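# Hook fallen bracket from tank onto free drip-rack peg

## Task

Using the hooked rod, retrieve the newly plated bracket lying on the bottom of the emptied tank, hang it through its hole on the drip rack's unoccupied peg, then withdraw the rod from that hole. The robot itself must never contact any bracket (that fails the task), and the brackets already on pegs must stay there.

## Robot and tools

Robot: two six-joint arms, left_arm and right_arm, each ending in a two-finger gripper. Calibrated bases in the scene frame: left_arm at (-0.023, +0.400, +0.013) m, right_arm at (-0.003, -0.339, +0.013) m, each turned only slightly about z. A camera stand is fixed to the floor behind them.

Scene frame: origin on the table surface halfway between the nominal bases; +x points out over the table, +z up, and left_arm is on the +y side (this is unrelated to which side of an image things appear on). Positions, orientations and velocities in results use this frame. Offsets you send are instead measured along the gripper's own Hand target axes. On the gripper, fingers extend along +z and open and close along x; end_effector_position is the midpoint between the pads, and fingertips reach 17.5 mm farther. A mounted block, up to 12 cm long, protrudes toward the gripper's -y side and rotates with it.

execute_actions(actions, cameras): actions is a list of actions; each action is a table of up to 15 rows, one row per 1/30 s step (a shorter table repeats its final row until step 15). Every row holds 18 numbers in [-1, 1], always covering both arms: left dx, dy, dz, rx, ry, rz, gripper position, force_limit, speed, then the same nine for the right arm. The six pose numbers are an offset, not a pose: counted from that arm's Hand target as it stood when the action began, along that target's axes, with 1.0 = 0.6 m or 180 degrees; rx, ry, rz form a single rotation vector. All rows of one action share that start, but each new action starts again from the updated Hand target, so repeating an offset keeps moving. Six zeros means no new request for that arm; gripper numbers are always applied, so resend the ones you want. Gripper position: +1 fully open (50 mm), about -0.65 pads meet, -1 closes until blocked. force_limit: -1 about 20 N per pad, 0 about 102 N, +1 about 185 N. speed: -1 is 20 mm/s, 0 is 85, +1 is 150. Both begin at +1. Images come back only for an empty actions list or when cameras names them (["all"], a list of names, or []).

move(target, speed, blend, stop_force, zero, blocking, cameras): drives each gripper in a straight line toward a target. target is one 18-number row or a list of up to 15 rows; every row's offsets count from the same starting Hand targets, not from the previous row. speed is path top speed in m/s, 0.002 to 3.6 (default 0.25), turning at up to twice that in rad/s; one value or one per target. blend in m rounds corners of a list (0 stops at each). stop_force in N, 3 to 120, one value for both arms, ends an arm's path when it feels that much push against its travel; the arm then backs to just before the push. Use it slowly for approaching contact; omit it when leaving a surface, and don't rely on it while the gripper rotates. zero (with stop_force, default true) re-zeroes the force reference before moving. blocking=false returns after 0.5 s while the move continues (not allowed with stop_force). Paths give up after 10 s. Paths ignore obstacles; avoid routing close past an arm's own base, which can whip the elbow. The result adds a move: line with the ending (done, off_target, moving, held, fault) and limits such as paced (pose clipped) or held (steps withheld).

wait(seconds 0 to 3600, cameras) lets time pass. stop(cameras) brakes a running move. zoom_image(camera, region [x0, y0, x1, y1] in pixels, at most 504 by 504) enlarges part of the newest image of one camera. zero_wrist_force(arm: left_arm or right_arm) tares that wrist sensor and stop_force. finished_scene(scene: number of the scene in progress) ends it irreversibly; the goal must hold without the robot.

Cameras: cam_head_left, cam_head_right, cam_high, cam_left_wrist, cam_right_wrist, all 672x504.

Results: per arm end_effector_position (m), end_effector_quat_wxyz, velocities (omitted while joints are still), Hand target (the last commanded pose after clipping, the base for your next offsets), Tool commands, joint positions and torques, Wrist force and Wrist torque in the gripper's own axes plus a peak-force line, motor temperatures. object_status: 0 moving, 1 blocked while opening, 2 blocked while closing (a grip), 3 reached the requested position or pads met. Opening in mm is roughly (250 - position_measured) x 0.202. A gripper often stops short of Hand target; send the remainder as an offset. Each step, commanded orientation is clipped to within 32 degrees of the measured one.

Hazards: touching any bracket with the robot fails the task; knocking the hanging brackets off, dropping the rod or bracket, or anything leaving the table also counts against you. Arms are stiff: aiming even slightly beyond a firm contact can trigger a fault. An outside force around 150 N (plus or minus 25) or joint contact torque at its limit (136 N m for shoulder and elbow, 25.4 N m for wrists) stops that arm for 10 s; so does a wrist joint lagging its plan by over 0.9 degrees or a shoulder/elbow by over 7.5. The clearance check blocks arm-to-arm approaches but not fingers; arm-to-arm pressing can end the scene. Motors above 70 C give MOTOR HOT; at 85 C the arm brakes for 30 to 60 s. Move gently, keep tool loads short, and to release a press command a target back behind the gripper.

Each tool is called after "Emit:" in YAML: its name, and indented under it one key for each argument.

## Session

Emit:
execute_actions:
  actions: []

Scene clock: 0.00 s.
left_arm: end_effector_position=(+0.6708, -0.0342, +0.3588) position_measured=2 object_status=3 end_effector_quat_wxyz=(+0.051, +0.681, +0.723, -0.104) | right_arm: end_effector_position=(+0.3463, -0.1608, +0.2909) position_measured=4 object_status=3 end_effector_quat_wxyz=(-0.176, +0.773, -0.602, +0.100)
Joint positions: left_arm=[-0.598 -0.605 0.112 -1.159 -1.788 -0.722] | right_arm=[4.11 -1.008 -2.235 -1.123 1.35 -2.45]
Joint velocities: within noise
Joint torques (N m): no reading
Motor temperatures (°C): left_arm=[38 43 47 42 33 48] | right_arm=[40 33 43 43 46 41]
Wrist force (N): no reading
Wrist torque (N m): no reading
Wrist force, peak (N): no reading
Hand target: left_arm +0.6708, -0.0342, +0.3588; +0.051, +0.681, +0.723, -0.104 | right_arm +0.3463, -0.1608, +0.2909; -0.176, +0.773, -0.602, +0.100
Tool commands: left_gripper/position=+1.0 left_gripper/force_limit=+1.0 left_gripper/speed=+1.0 right_gripper/position=+0.992157 right_gripper/force_limit=+1.0 right_gripper/speed=+1.0

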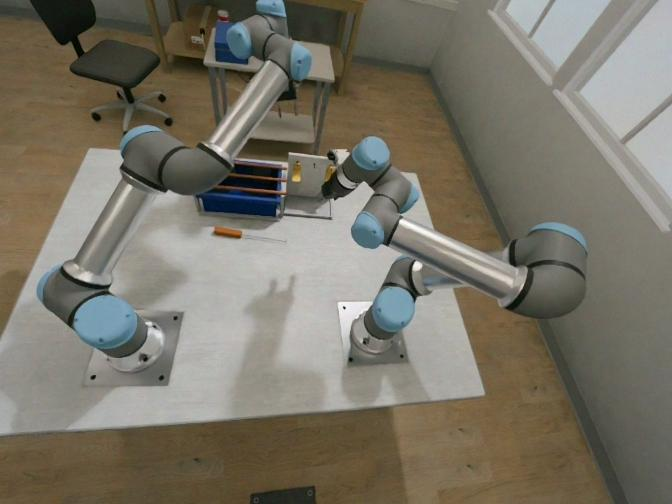

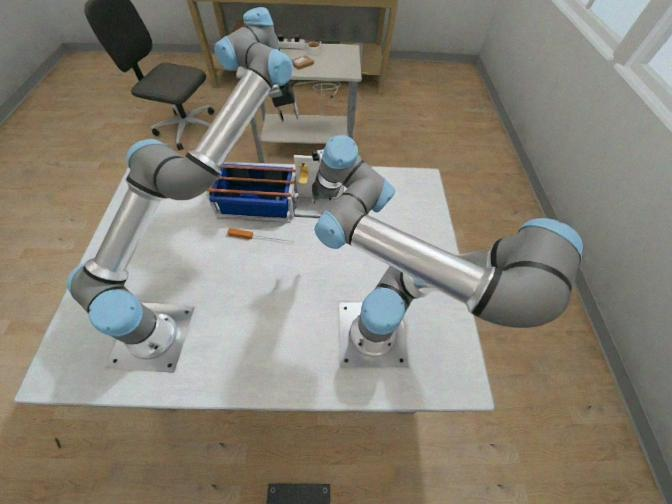

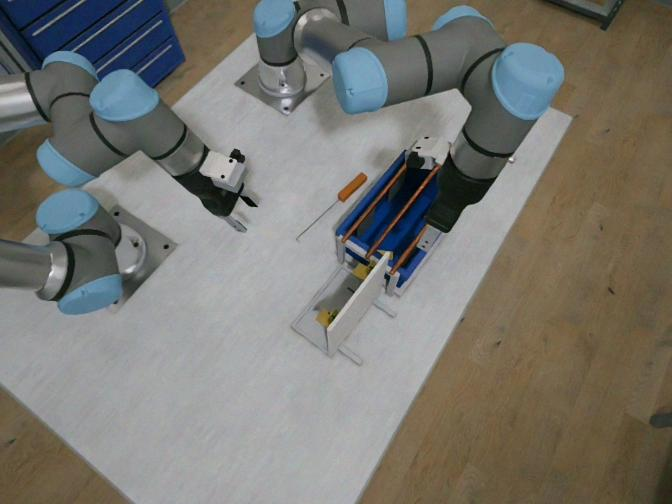

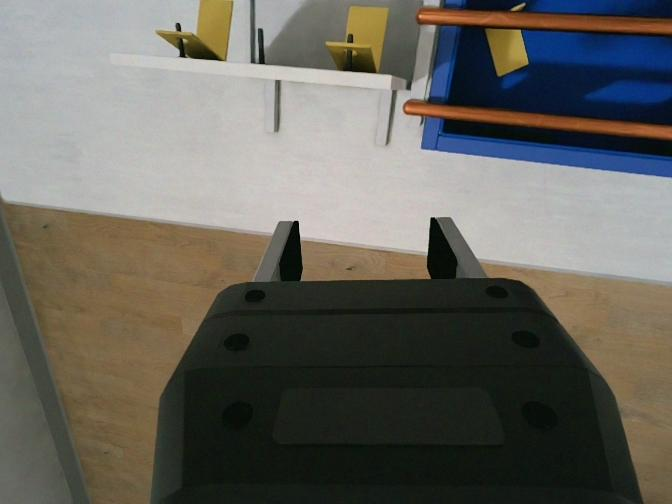

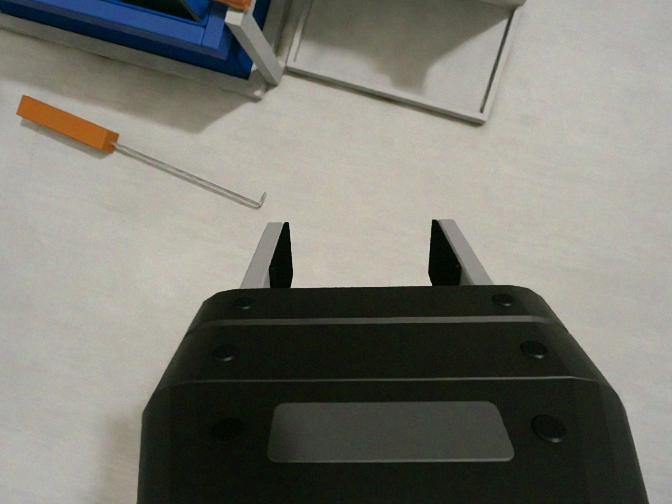

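Emit:
zoom_image:
  camera: "cam_high"
  region: [270, 130, 480, 380]

Emit:
zoom_image:
  camera: "cam_left_wrist"
  region: [100, 0, 672, 200]

Emit:
zoom_image:
  camera: "cam_right_wrist"
  region: [0, 0, 540, 230]

Emit:
zoom_image:
  camera: "cam_head_right"
  region: [190, 130, 400, 260]

Emit:
zoom_image:
  camera: "cam_head_left"
  region: [170, 130, 380, 260]

Scaled by 2.016.

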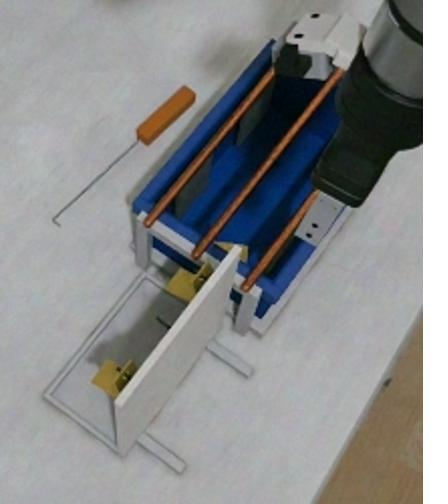

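Region (100, 0, 672, 200) is 572x200 pixels. A region can be at most 504 by 504 pixels.

Region (0, 0, 540, 230) is 540x230 pixels. A region can be at most 504 by 504 pixels.

Scaled by 2.400.

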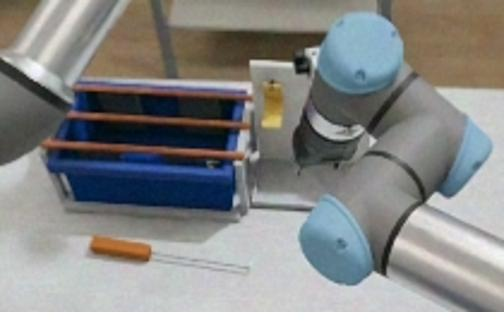

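Scaled by 2.400.

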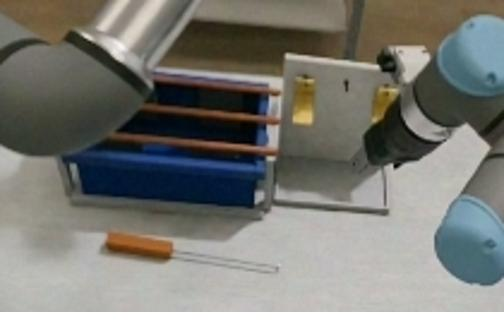

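Emit:
zoom_image:
  camera: "cam_left_wrist"
  region: [100, 0, 600, 180]

Emit:
zoom_image:
  camera: "cam_right_wrist"
  region: [0, 60, 300, 230]

Scaled by 1.008.

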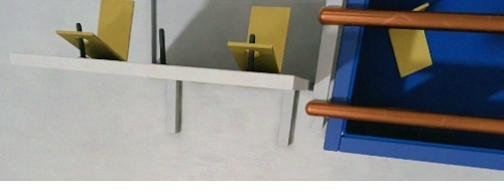

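Scaled by 1.680.

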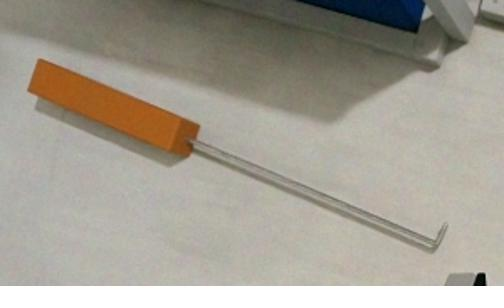

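Emit:
move:
  target: [-0.026, -0.265, -0.178, 0, 0, 0, 1, 1, 1, 0, 0, 0.15, 0, 0, 0, 0.992157, 1, 1]
  cameras: ["all"]

Scene clock: 4.63 s.
left_arm: end_effector_position=(+0.5209, -0.0340, +0.4788) position_measured=2 object_status=3 end_effector_quat_wxyz=(+0.051, +0.681, +0.723, -0.104) | right_arm: end_effector_position=(+0.3792, -0.1471, +0.2082) position_measured=4 object_status=3 end_effector_quat_wxyz=(-0.176, +0.773, -0.602, +0.100)
Joint positions: left_arm=[-0.734 -1.041 0.571 -1.21 -1.775 -0.86] | right_arm=[4.043 -1.198 -2.364 -0.791 1.374 -2.515]
Joint torques (N m): left_arm=[5.14 -54.17 -33.37 -3.3 -1.85 2.33] | right_arm=[6.34 2.2 38.27 4.8 -2.19 1.5]
Wrist force (N): left_arm=[-0.1 0.0 -0.1] | right_arm=[0.0 0.0 0.2]
Wrist torque (N m): left_arm=[0.00 0.01 -0.01] | right_arm=[-0.01 0.02 -0.04]
Wrist force, peak (N): left_arm=[-0.6 -3.2 -1.8] | right_arm=[0.1 0.3 1.9]
Hand target: left_arm +0.5208, -0.0339, +0.4790; +0.051, +0.681, +0.723, -0.104 | right_arm +0.3793, -0.1471, +0.2082; -0.176, +0.773, -0.602, +0.100
Off the commanded pose: left_arm 0.000 m, 0 deg | right_arm 0.000 m, 0 deg.
move: done

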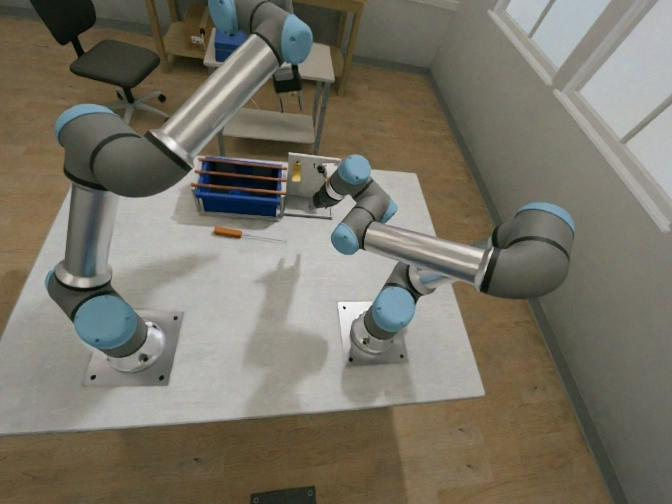

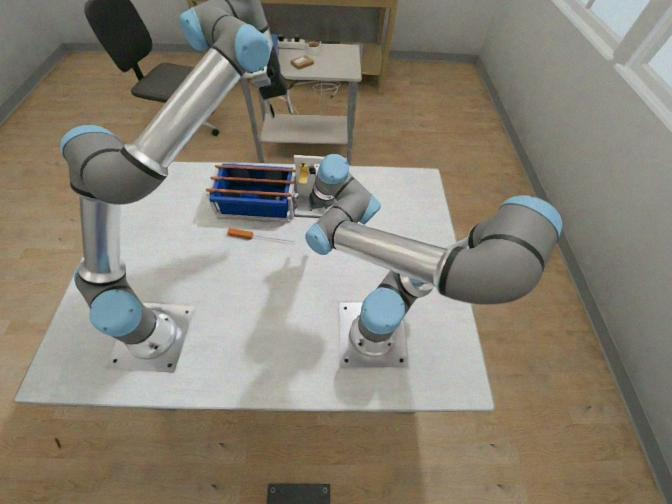

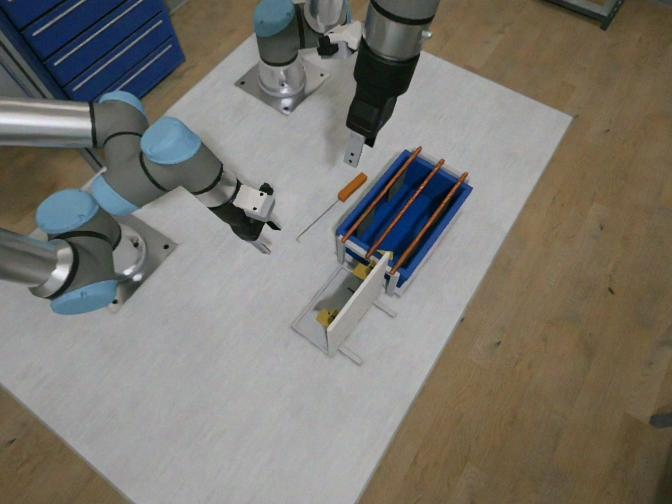

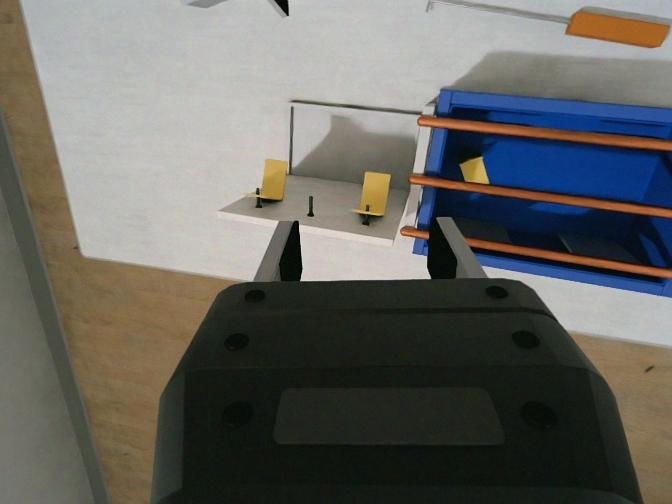

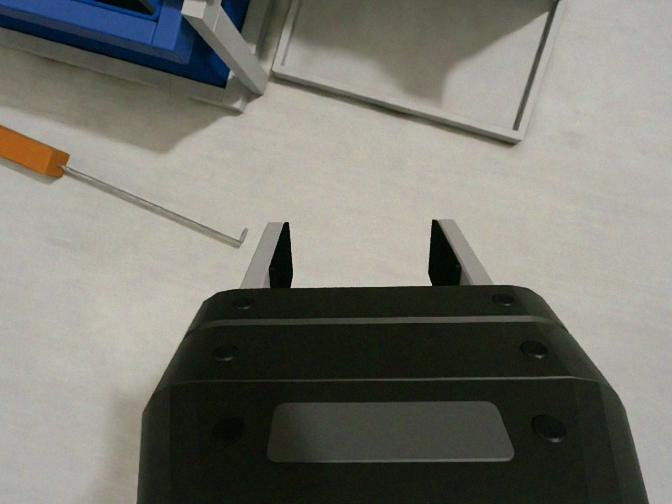

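Emit:
zoom_image:
  camera: "cam_left_wrist"
  region: [210, 80, 460, 260]

Emit:
zoom_image:
  camera: "cam_head_left"
  region: [270, 140, 350, 220]

Emit:
zoom_image:
  camera: "cam_high"
  region: [280, 140, 480, 370]

Emit:
zoom_image:
  camera: "cam_right_wrist"
  region: [60, 150, 300, 260]

Scaled by 2.016.

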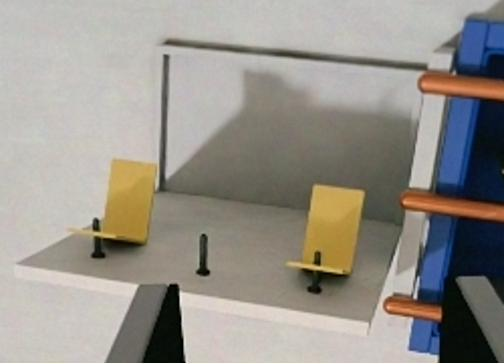

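Scaled by 6.300.

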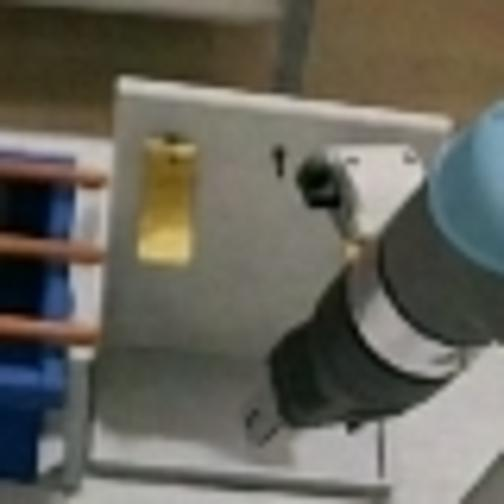

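Scaled by 2.191.

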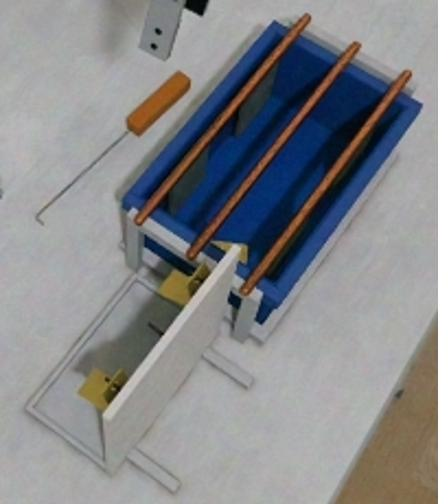

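Scaled by 2.100.

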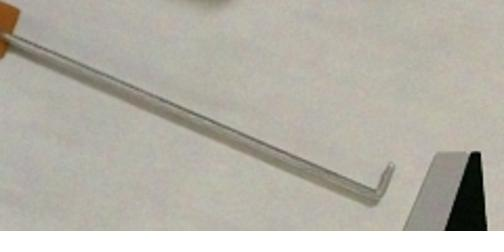

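Emit:
zoom_image:
  camera: "cam_left_wrist"
  region: [420, 80, 672, 300]

Emit:
zoom_image:
  camera: "cam_left_wrist"
  region: [450, 140, 520, 200]

Scaled by 2.000.

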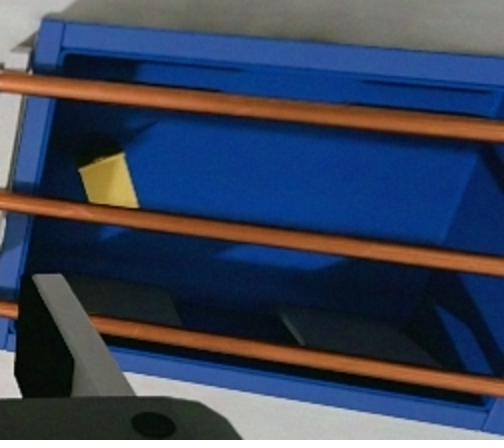

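Scaled by 7.200.

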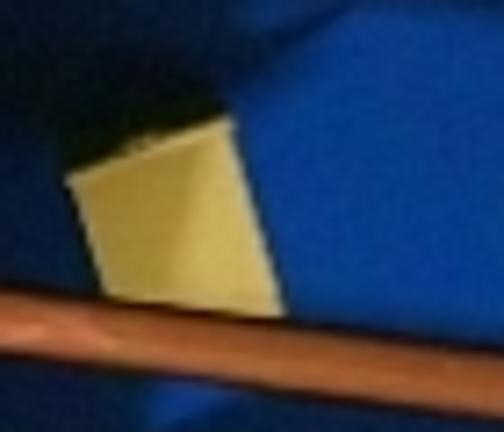

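Emit:
move:
  target: [0.4537, -0.1962, 0.4792, -0.0696, 0.0398, -0.4384, 1, 1, 1, -0.0229, -0.1887, -0.4453, -0.1244, 0.0343, 0.0771, 0.992157, 1, 1]
  speed: 0.35
  cameras: ["cam_left_wrist", "cam_right_wrist", "cam_high"]

Scene clock: 25.13 s.
left_arm: end_effector_position=(+0.3659, +0.1621, +0.1502) position_measured=2 object_status=3 end_effector_quat_wxyz=(+0.000, +0.064, +0.998, +0.000) | right_arm: end_effector_position=(+0.3792, -0.1503, +0.4986) position_measured=4 object_status=3 end_effector_quat_wxyz=(-0.002, +0.708, -0.706, +0.001)
Joint positions: left_arm=[-0.79 -1.586 2.094 -2.079 -1.571 -2.288] | right_arm=[3.91 -1.444 -1.275 -1.99 1.57 -2.366]
Joint torques (N m): left_arm=[-2.47 -13.34 -17.14 -4.02 -1.36 -2.45] | right_arm=[6.84 18.12 34.56 1.83 -2.53 -1.33]
Wrist force (N): left_arm=[0.5 -0.1 -0.3] | right_arm=[0.4 0.1 0.8]
Wrist torque (N m): left_arm=[0.01 -0.07 0.13] | right_arm=[0.17 -0.07 -0.06]
Wrist force, peak (N): left_arm=[-1.1 0.5 -2.0] | right_arm=[0.1 1.1 1.7]
Hand target: left_arm +0.3659, +0.1622, +0.1501; +0.000, +0.064, +0.998, +0.000 | right_arm +0.3792, -0.1503, +0.4987; -0.002, +0.708, -0.706, +0.001
Off the commanded pose: left_arm 0.000 m, 0 deg | right_arm 0.000 m, 0 deg.
move: done
Images, in order (width x height): cam_high 672x504, cam_left_wrist 672x504, cam_right_wrist 672x504.

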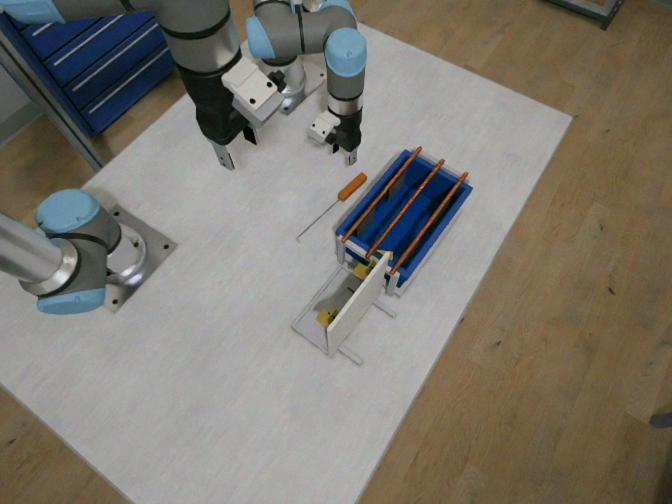

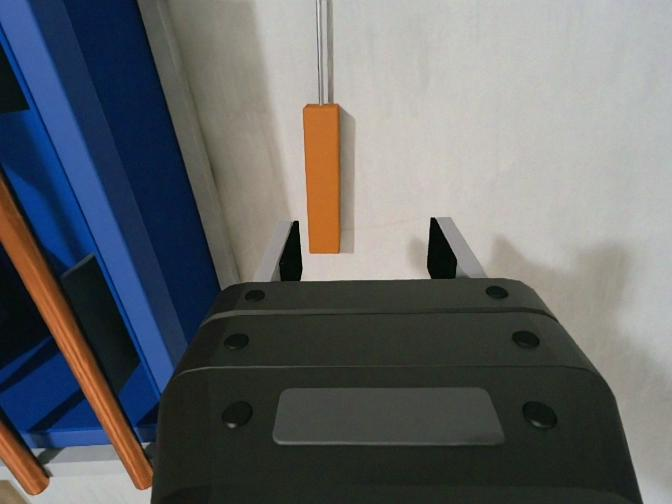

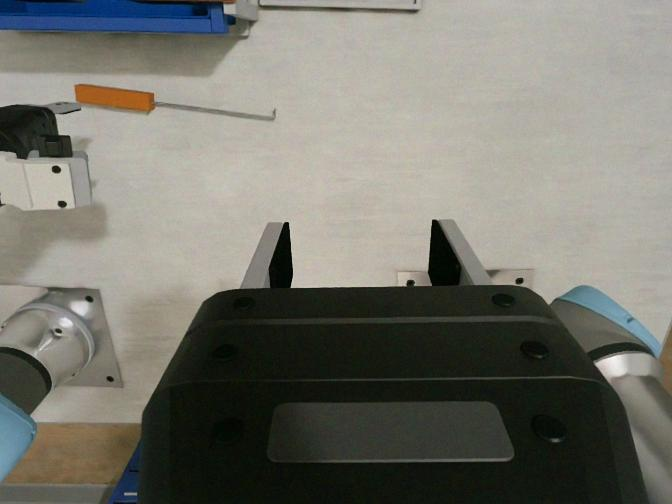

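Emit:
move:
  target: [-0.0318, -0.0175, 0.1333, 0, 0, 0, 1, 1, 1, 0, 0, 0, 0, 0, 0, 0.992157, 1, 1]
  speed: 0.2
  cameras: ["cam_left_wrist"]

Scene clock: 27.63 s.
left_arm: end_effector_position=(+0.3835, +0.1495, +0.0702) position_measured=2 object_status=3 end_effector_quat_wxyz=(+0.000, +0.064, +0.998, +0.000) | right_arm: end_effector_position=(+0.3792, -0.1503, +0.4987) position_measured=4 object_status=3 end_effector_quat_wxyz=(-0.002, +0.708, -0.706, +0.001)
Joint positions: left_arm=[-0.779 -1.406 2.148 -2.313 -1.571 -2.278] | right_arm=[3.91 -1.444 -1.275 -1.99 1.57 -2.366]
Joint torques (N m): left_arm=[-8.14 -18.11 -28.31 -4.96 0.95 -1.44] | right_arm=[6.66 9.36 38.49 1.47 -2.39 -1.13]
Wrist force (N): left_arm=[0.8 0.3 -0.5] | right_arm=[0.5 0.1 0.9]
Wrist torque (N m): left_arm=[0.09 -0.12 0.13] | right_arm=[0.18 -0.09 -0.06]
Wrist force, peak (N): left_arm=[0.8 0.5 -3.2] | right_arm=[0.3 0.0 1.2]
Hand target: left_arm +0.3835, +0.1494, +0.0701; +0.000, +0.064, +0.998, +0.000 | right_arm +0.3792, -0.1503, +0.4987; -0.002, +0.708, -0.706, +0.001
Off the commanded pose: left_arm 0.000 m, 0 deg | right_arm 0.000 m, 0 deg.
move: done

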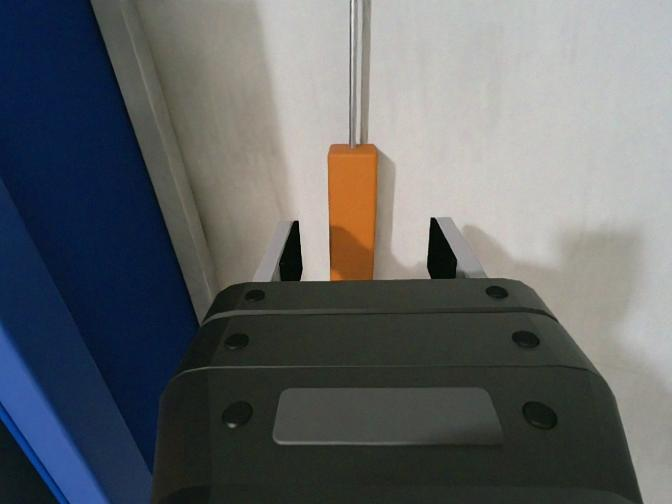

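Emit:
move:
  target:
    - [-0.0038, -0.01, 0.06, 0, 0, 0, 1, 1, 1, 0, 0, 0, 0, 0, 0, 0.992157, 1, 1]
    - [-0.0038, -0.01, 0.115, 0, 0, 0, 1, 1, 1, 0, 0, 0, 0, 0, 0, 0.992157, 1, 1]
  speed: [0.1, 0.02]
  stop_force: 6
  cameras: ["cam_left_wrist"]

Scene clock: 30.90 s.
left_arm: end_effector_position=(+0.3850, +0.1432, +0.0174) position_measured=2 object_status=3 end_effector_quat_wxyz=(+0.000, +0.064, +0.998, +0.000) | right_arm: end_effector_position=(+0.3792, -0.1503, +0.4987) position_measured=4 object_status=3 end_effector_quat_wxyz=(-0.002, +0.708, -0.706, +0.001)
Joint positions: left_arm=[-0.786 -1.287 2.184 -2.468 -1.571 -2.284] | right_arm=[3.91 -1.444 -1.275 -1.99 1.57 -2.366]
Joint torques (N m): left_arm=[-4.13 -38.18 -26.27 -4.42 0.83 2.38] | right_arm=[6.45 8.61 38.21 1.49 -2.21 -0.81]
Wrist force (N): left_arm=[2.6 -0.7 -4.8] | right_arm=[0.5 0.1 0.9]
Wrist torque (N m): left_arm=[-0.05 -0.23 0.27] | right_arm=[0.17 -0.10 -0.06]
Wrist force, peak (N): left_arm=[8.5 13.6 -77.0] | right_arm=[0.5 0.0 1.1]
Hand target: left_arm +0.3850, +0.1431, +0.0174; +0.000, +0.064, +0.998, +0.000 (not the last commanded pose) | right_arm +0.3792, -0.1503, +0.4987; -0.002, +0.708, -0.706, +0.001
Off the commanded pose: left_arm 0.016 m, 0 deg | right_arm 0.000 m, 0 deg.
move: contact (left_arm); path passed 1 of 2 targets

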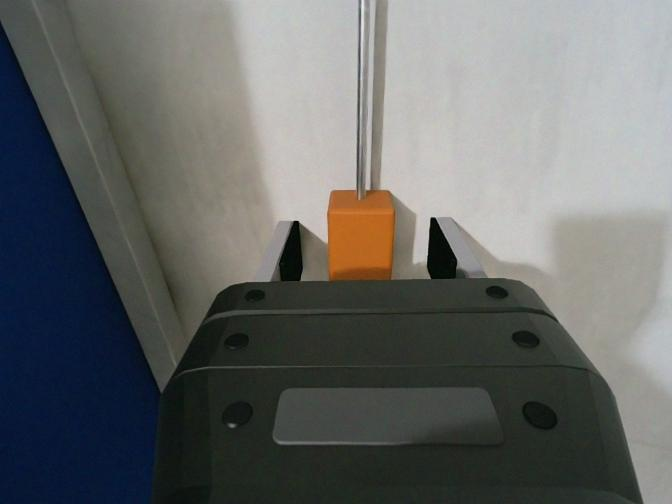

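Emit:
move:
  target:
    - [0, 0, -0.005, 0, 0, 0, 1, 1, 1, 0, 0, 0, 0, 0, 0, 0.992157, 1, 1]
    - [0, 0, -0.005, 0, 0, 0, -1, -0.4, -0.7, 0, 0, 0, 0, 0, 0, 0.992157, 1, 1]
    - [0, 0, -0.25, 0, 0, 0, -1, -0.4, -0.7, 0, 0, 0, 0, 0, 0, 0.992157, 1, 1]
  speed: 0.2
  cameras: ["cam_left_wrist", "cam_right_wrist"]

Scene clock: 34.93 s.
left_arm: end_effector_position=(+0.3850, +0.1432, +0.1673) position_measured=144 object_status=2 end_effector_quat_wxyz=(+0.000, +0.064, +0.998, +0.000) | right_arm: end_effector_position=(+0.3792, -0.1503, +0.4987) position_measured=4 object_status=3 end_effector_quat_wxyz=(-0.002, +0.708, -0.706, +0.001)
Joint positions: left_arm=[-0.786 -1.542 2.001 -2.029 -1.571 -2.284] | right_arm=[3.91 -1.444 -1.275 -1.99 1.57 -2.366]
Joint torques (N m): left_arm=[-10.3 -31.44 -28.59 -1.79 0.57 -2.58] | right_arm=[6.4 9.54 37.76 1.56 -2.1 -0.51]
Wrist force (N): left_arm=[1.5 -0.8 0.0] | right_arm=[0.4 0.1 0.9]
Wrist torque (N m): left_arm=[-0.10 -0.25 0.26] | right_arm=[0.17 -0.08 -0.06]
Wrist force, peak (N): left_arm=[2.5 -0.6 -4.6] | right_arm=[0.4 0.1 1.2]
Hand target: left_arm +0.3850, +0.1431, +0.1674; +0.000, +0.064, +0.998, +0.000 | right_arm +0.3792, -0.1503, +0.4987; -0.002, +0.708, -0.706, +0.001
Off the commanded pose: left_arm 0.000 m, 0 deg | right_arm 0.000 m, 0 deg.
move: done

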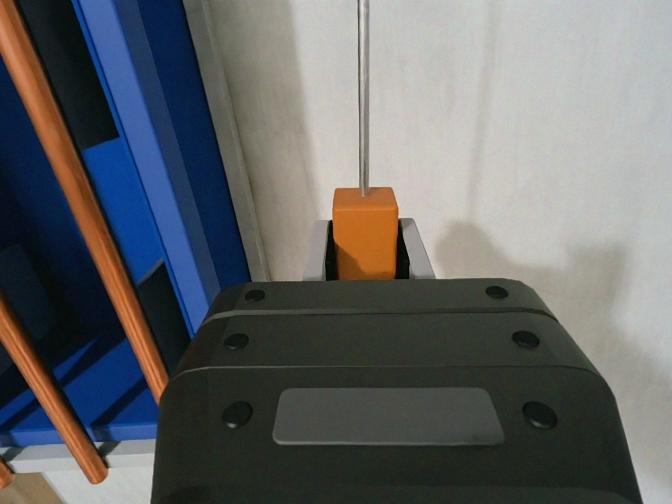

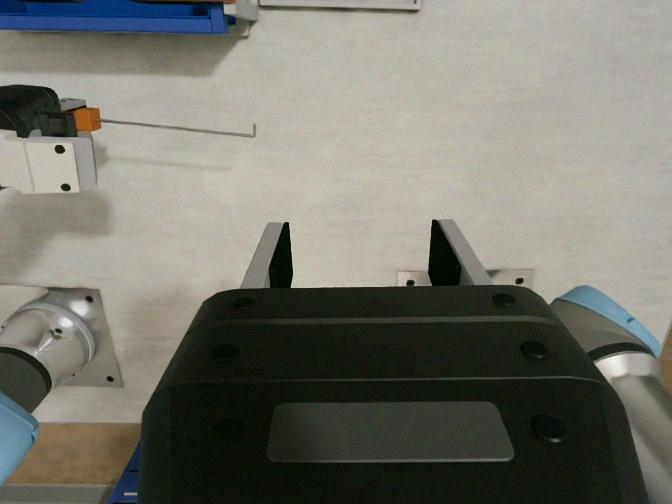

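Emit:
move:
  target: [-0.0262, -0.2705, -0.221, -0.4033, -0.355, 0.355, -1, -0.4, -0.7, 0, 0, 0, 0, 0, 0, 0.992157, 1, 1]
  speed: 0.4
  cameras: ["all"]

Scene clock: 38.63 s.
left_arm: end_effector_position=(+0.3793, -0.0200, +0.3000) position_measured=144 object_status=2 end_effector_quat_wxyz=(+0.498, +0.493, +0.501, +0.507) | right_arm: end_effector_position=(+0.3792, -0.1503, +0.4987) position_measured=4 object_status=3 end_effector_quat_wxyz=(-0.002, +0.708, -0.706, +0.001)
Joint positions: left_arm=[-1.492 -1.478 2.164 -1.701 0.013 -2.127] | right_arm=[3.91 -1.444 -1.275 -1.99 1.57 -2.366]
Joint torques (N m): left_arm=[-3.19 -34.64 -14.12 -4.49 3.65 2.87] | right_arm=[6.06 8.7 37.54 1.65 -1.86 -0.18]
Wrist force (N): left_arm=[0.8 -1.3 -0.9] | right_arm=[0.4 0.2 0.9]
Wrist torque (N m): left_arm=[-0.20 -0.60 0.57] | right_arm=[0.18 -0.07 -0.06]
Wrist force, peak (N): left_arm=[2.0 -1.0 -0.1] | right_arm=[0.4 0.1 1.2]
Hand target: left_arm +0.3799, -0.0199, +0.2999; +0.500, +0.500, +0.500, +0.500 | right_arm +0.3792, -0.1503, +0.4987; -0.002, +0.708, -0.706, +0.001
Off the commanded pose: left_arm 0.001 m, 1 deg | right_arm 0.000 m, 0 deg.
move: done

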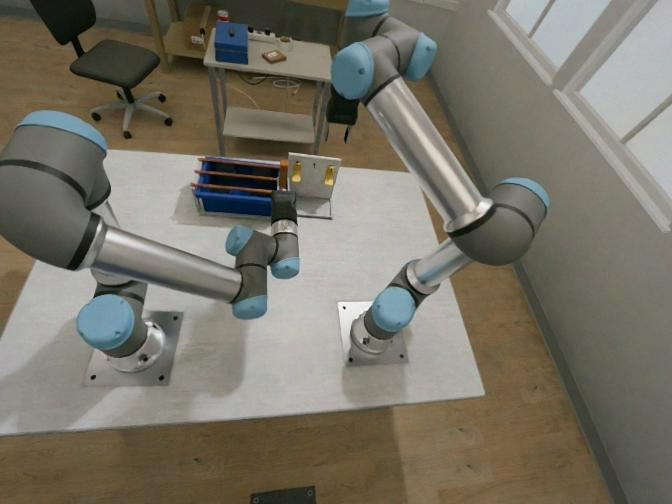

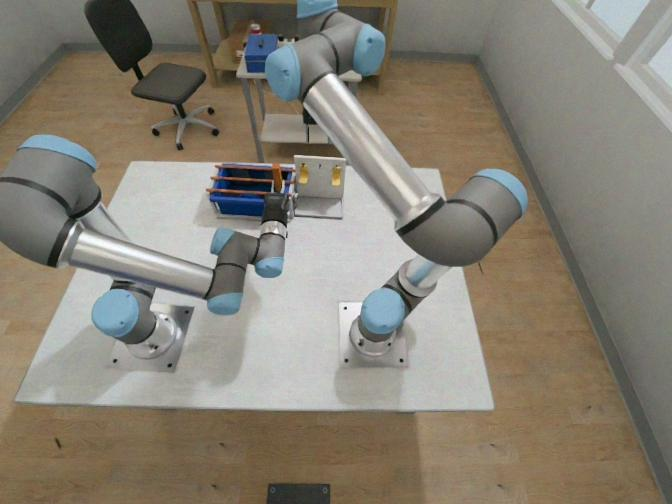

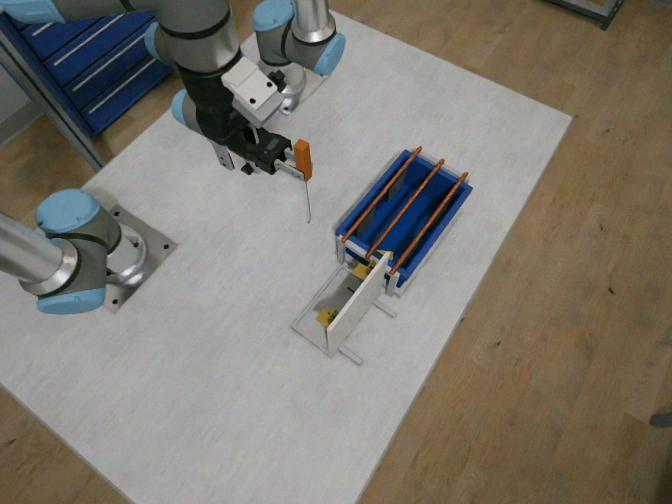

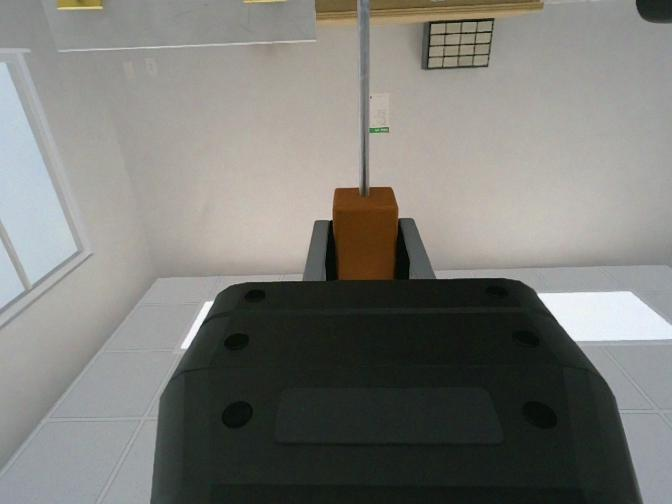

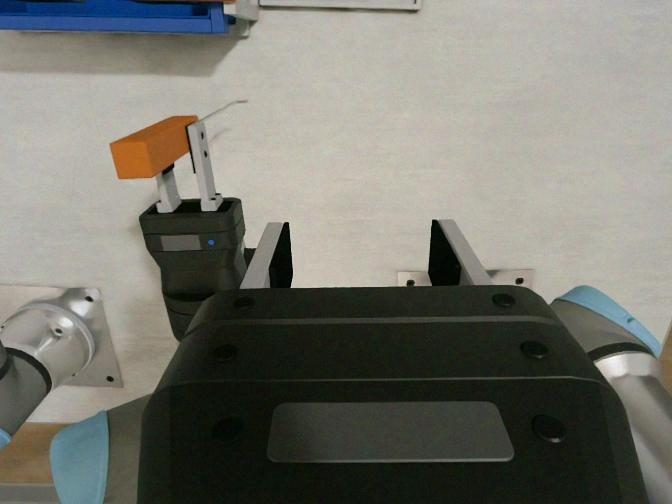

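Emit:
zoom_image:
  camera: "cam_right_wrist"
  region: [90, 80, 270, 230]

Scaled by 2.800.

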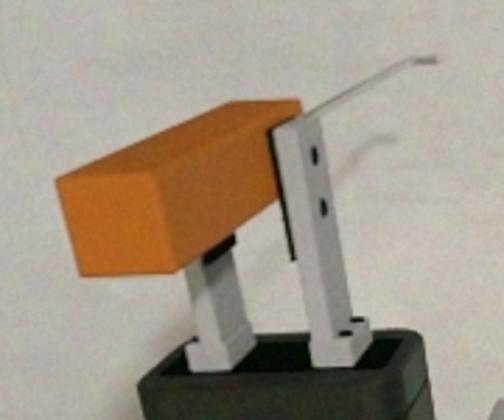

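Emit:
move:
  target: [0, 0, 0, 0, 0, 0, -1, -0.4, -0.7, -0.2188, -0.0055, 0.0812, 0, 0, -0.01667, 0.992157, 1, 1]
  speed: 0.2
  cameras: ["cam_right_wrist", "cam_high"]

Emit:
zoom_image:
  camera: "cam_right_wrist"
  region: [240, 60, 490, 290]

Scene clock: 41.77 s.
left_arm: end_effector_position=(+0.3793, -0.0199, +0.2999) position_measured=144 object_status=2 end_effector_quat_wxyz=(+0.498, +0.493, +0.501, +0.507) | right_arm: end_effector_position=(+0.3824, -0.0190, +0.4503) position_measured=4 object_status=3 end_effector_quat_wxyz=(-0.002, +0.726, -0.688, +0.001)
Joint positions: left_arm=[-1.492 -1.478 2.165 -1.701 0.013 -2.126] | right_arm=[4.096 -1.584 -1.276 -1.849 1.569 -2.232]
Joint torques (N m): left_arm=[10.48 -34.94 -11.6 -1.12 3.71 2.8] | right_arm=[6.08 18.32 11.68 2.96 -2.08 -0.05]
Wrist force (N): left_arm=[1.1 -1.2 -0.9] | right_arm=[0.6 0.1 1.0]
Wrist torque (N m): left_arm=[-0.17 -0.65 0.57] | right_arm=[0.18 -0.11 0.02]
Wrist force, peak (N): left_arm=[1.3 -1.5 -0.8] | right_arm=[3.2 0.2 -0.4]
Hand target: left_arm +0.3793, -0.0199, +0.2999; +0.498, +0.493, +0.501, +0.507 (not the last commanded pose) | right_arm +0.3823, -0.0189, +0.4502; -0.002, +0.726, -0.688, +0.001
Off the commanded pose: left_arm 0.001 m, 1 deg | right_arm 0.000 m, 0 deg.
move: done
Images, in order (width x height): cam_high 672x504, cam_right_wrist 672x504.

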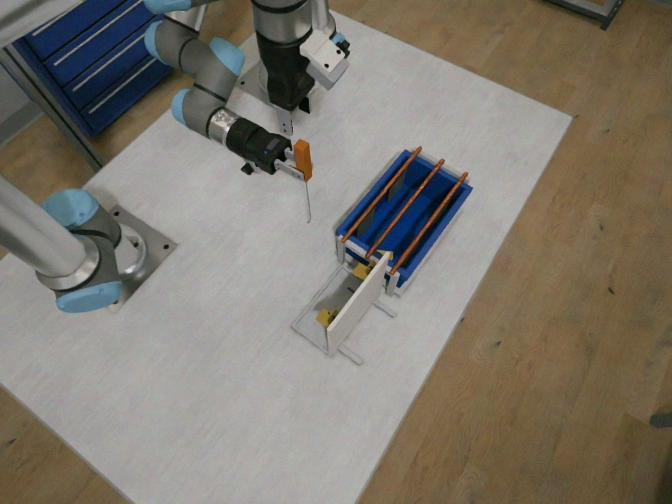

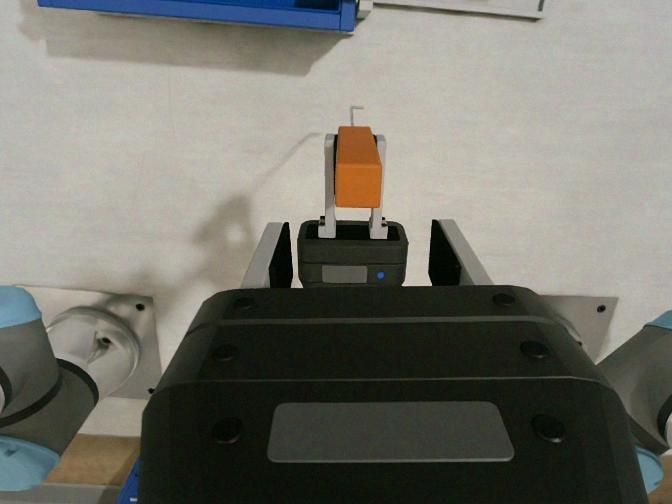

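Scaled by 2.016.

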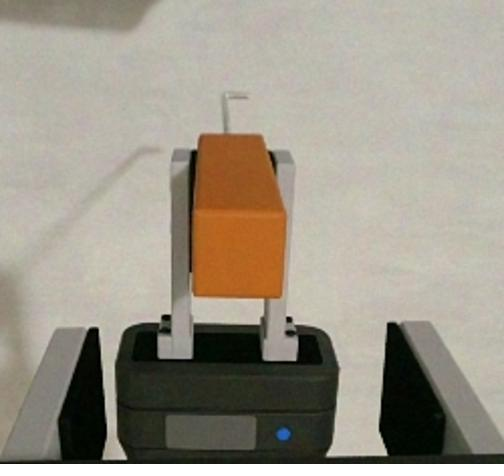

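Emit:
move:
  target: [0, 0, 0, 0, 0, 0, -1, -0.4, -0.7, 0.003, -0.0083, 0.1538, 0, 0, 0, 0.992157, 1, 1]
  speed: 0.08
  stop_force: 15
  cameras: ["cam_right_wrist", "cam_high"]

Emit:
zoom_image:
  camera: "cam_high"
  region: [220, 70, 370, 240]

Scene clock: 46.50 s.
left_arm: end_effector_position=(+0.3793, -0.0199, +0.2999) position_measured=144 object_status=2 end_effector_quat_wxyz=(+0.498, +0.493, +0.501, +0.507) | right_arm: end_effector_position=(+0.3877, -0.0203, +0.3579) position_measured=4 object_status=3 end_effector_quat_wxyz=(-0.002, +0.726, -0.688, +0.001)
Joint positions: left_arm=[-1.492 -1.478 2.165 -1.701 0.013 -2.126] | right_arm=[4.085 -1.556 -1.543 -1.61 1.569 -2.243]
Joint torques (N m): left_arm=[10.57 -34.31 -11.94 -1.18 3.69 2.73] | right_arm=[6.66 24.69 40.27 4.33 0.67 1.37]
Wrist force (N): left_arm=[1.2 -1.1 -0.7] | right_arm=[0.6 0.1 0.8]
Wrist torque (N m): left_arm=[-0.16 -0.65 0.56] | right_arm=[0.15 -0.11 0.02]
Wrist force, peak (N): left_arm=[0.9 -1.7 -1.2] | right_arm=[0.7 -0.1 2.0]
Hand target: left_arm +0.3793, -0.0199, +0.2999; +0.498, +0.493, +0.501, +0.507 | right_arm +0.3877, -0.0203, +0.3579; -0.002, +0.726, -0.688, +0.001
Off the commanded pose: left_arm 0.000 m, 0 deg | right_arm 0.000 m, 0 deg.
move: done
Images, in order (width x height): cam_high 672x504, cam_right_wrist 672x504.

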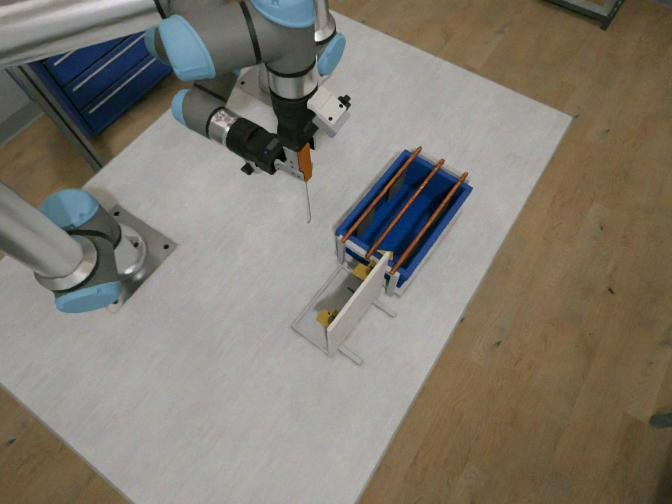

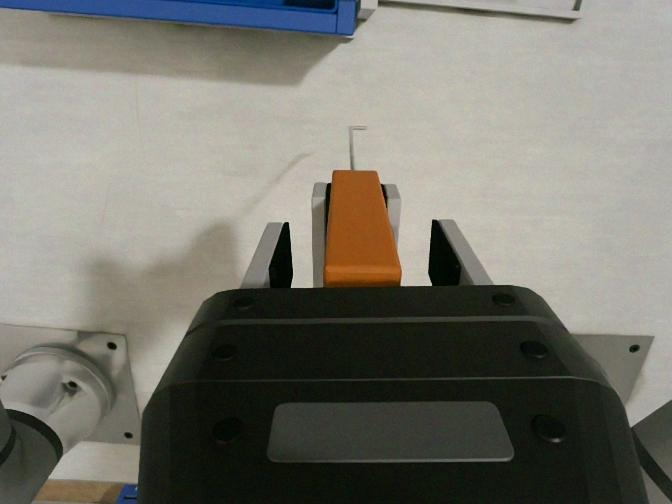

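Scaled by 2.965.

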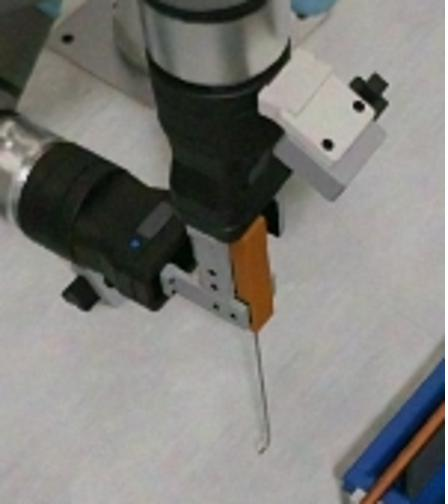

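Emit:
move:
  target: [0, 0, 0, 0, 0, 0, -1, -0.4, -0.7, 0, 0, 0, 0, 0, 0, -1, -0.9, -0.7]
  cameras: ["cam_right_wrist"]

Scene clock: 48.23 s.
left_arm: end_effector_position=(+0.3793, -0.0199, +0.3000) position_measured=144 object_status=2 end_effector_quat_wxyz=(+0.498, +0.493, +0.501, +0.507) | right_arm: end_effector_position=(+0.3877, -0.0202, +0.3580) position_measured=141 object_status=2 end_effector_quat_wxyz=(-0.002, +0.726, -0.688, +0.001)
Joint positions: left_arm=[-1.492 -1.478 2.165 -1.701 0.013 -2.126] | right_arm=[4.085 -1.556 -1.543 -1.61 1.569 -2.243]
Joint torques (N m): left_arm=[10.72 -34.55 -11.75 -1.97 1 1.65] | right_arm=[-1.48 15.53 35.34 0.32 -1.28 0.62]
Wrist force (N): left_arm=[-9.5 -1.3 0.9] | right_arm=[-10.2 1.5 -0.3]
Wrist torque (N m): left_arm=[-0.14 -0.29 1.03] | right_arm=[0.15 -0.30 0.41]
Wrist force, peak (N): left_arm=[-9.5 -2.7 1.0] | right_arm=[-10.6 1.6 -0.2]
Hand target: left_arm +0.3793, -0.0199, +0.2999; +0.498, +0.493, +0.501, +0.507 | right_arm +0.3877, -0.0203, +0.3579; -0.002, +0.726, -0.688, +0.001
Off the commanded pose: left_arm 0.000 m, 0 deg | right_arm 0.000 m, 0 deg.
move: done

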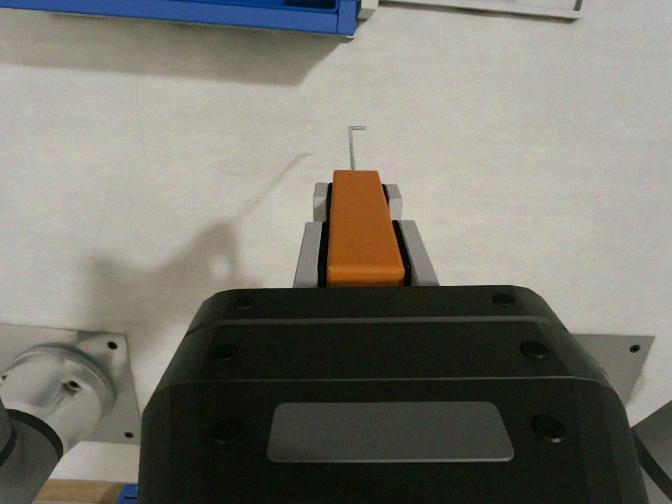

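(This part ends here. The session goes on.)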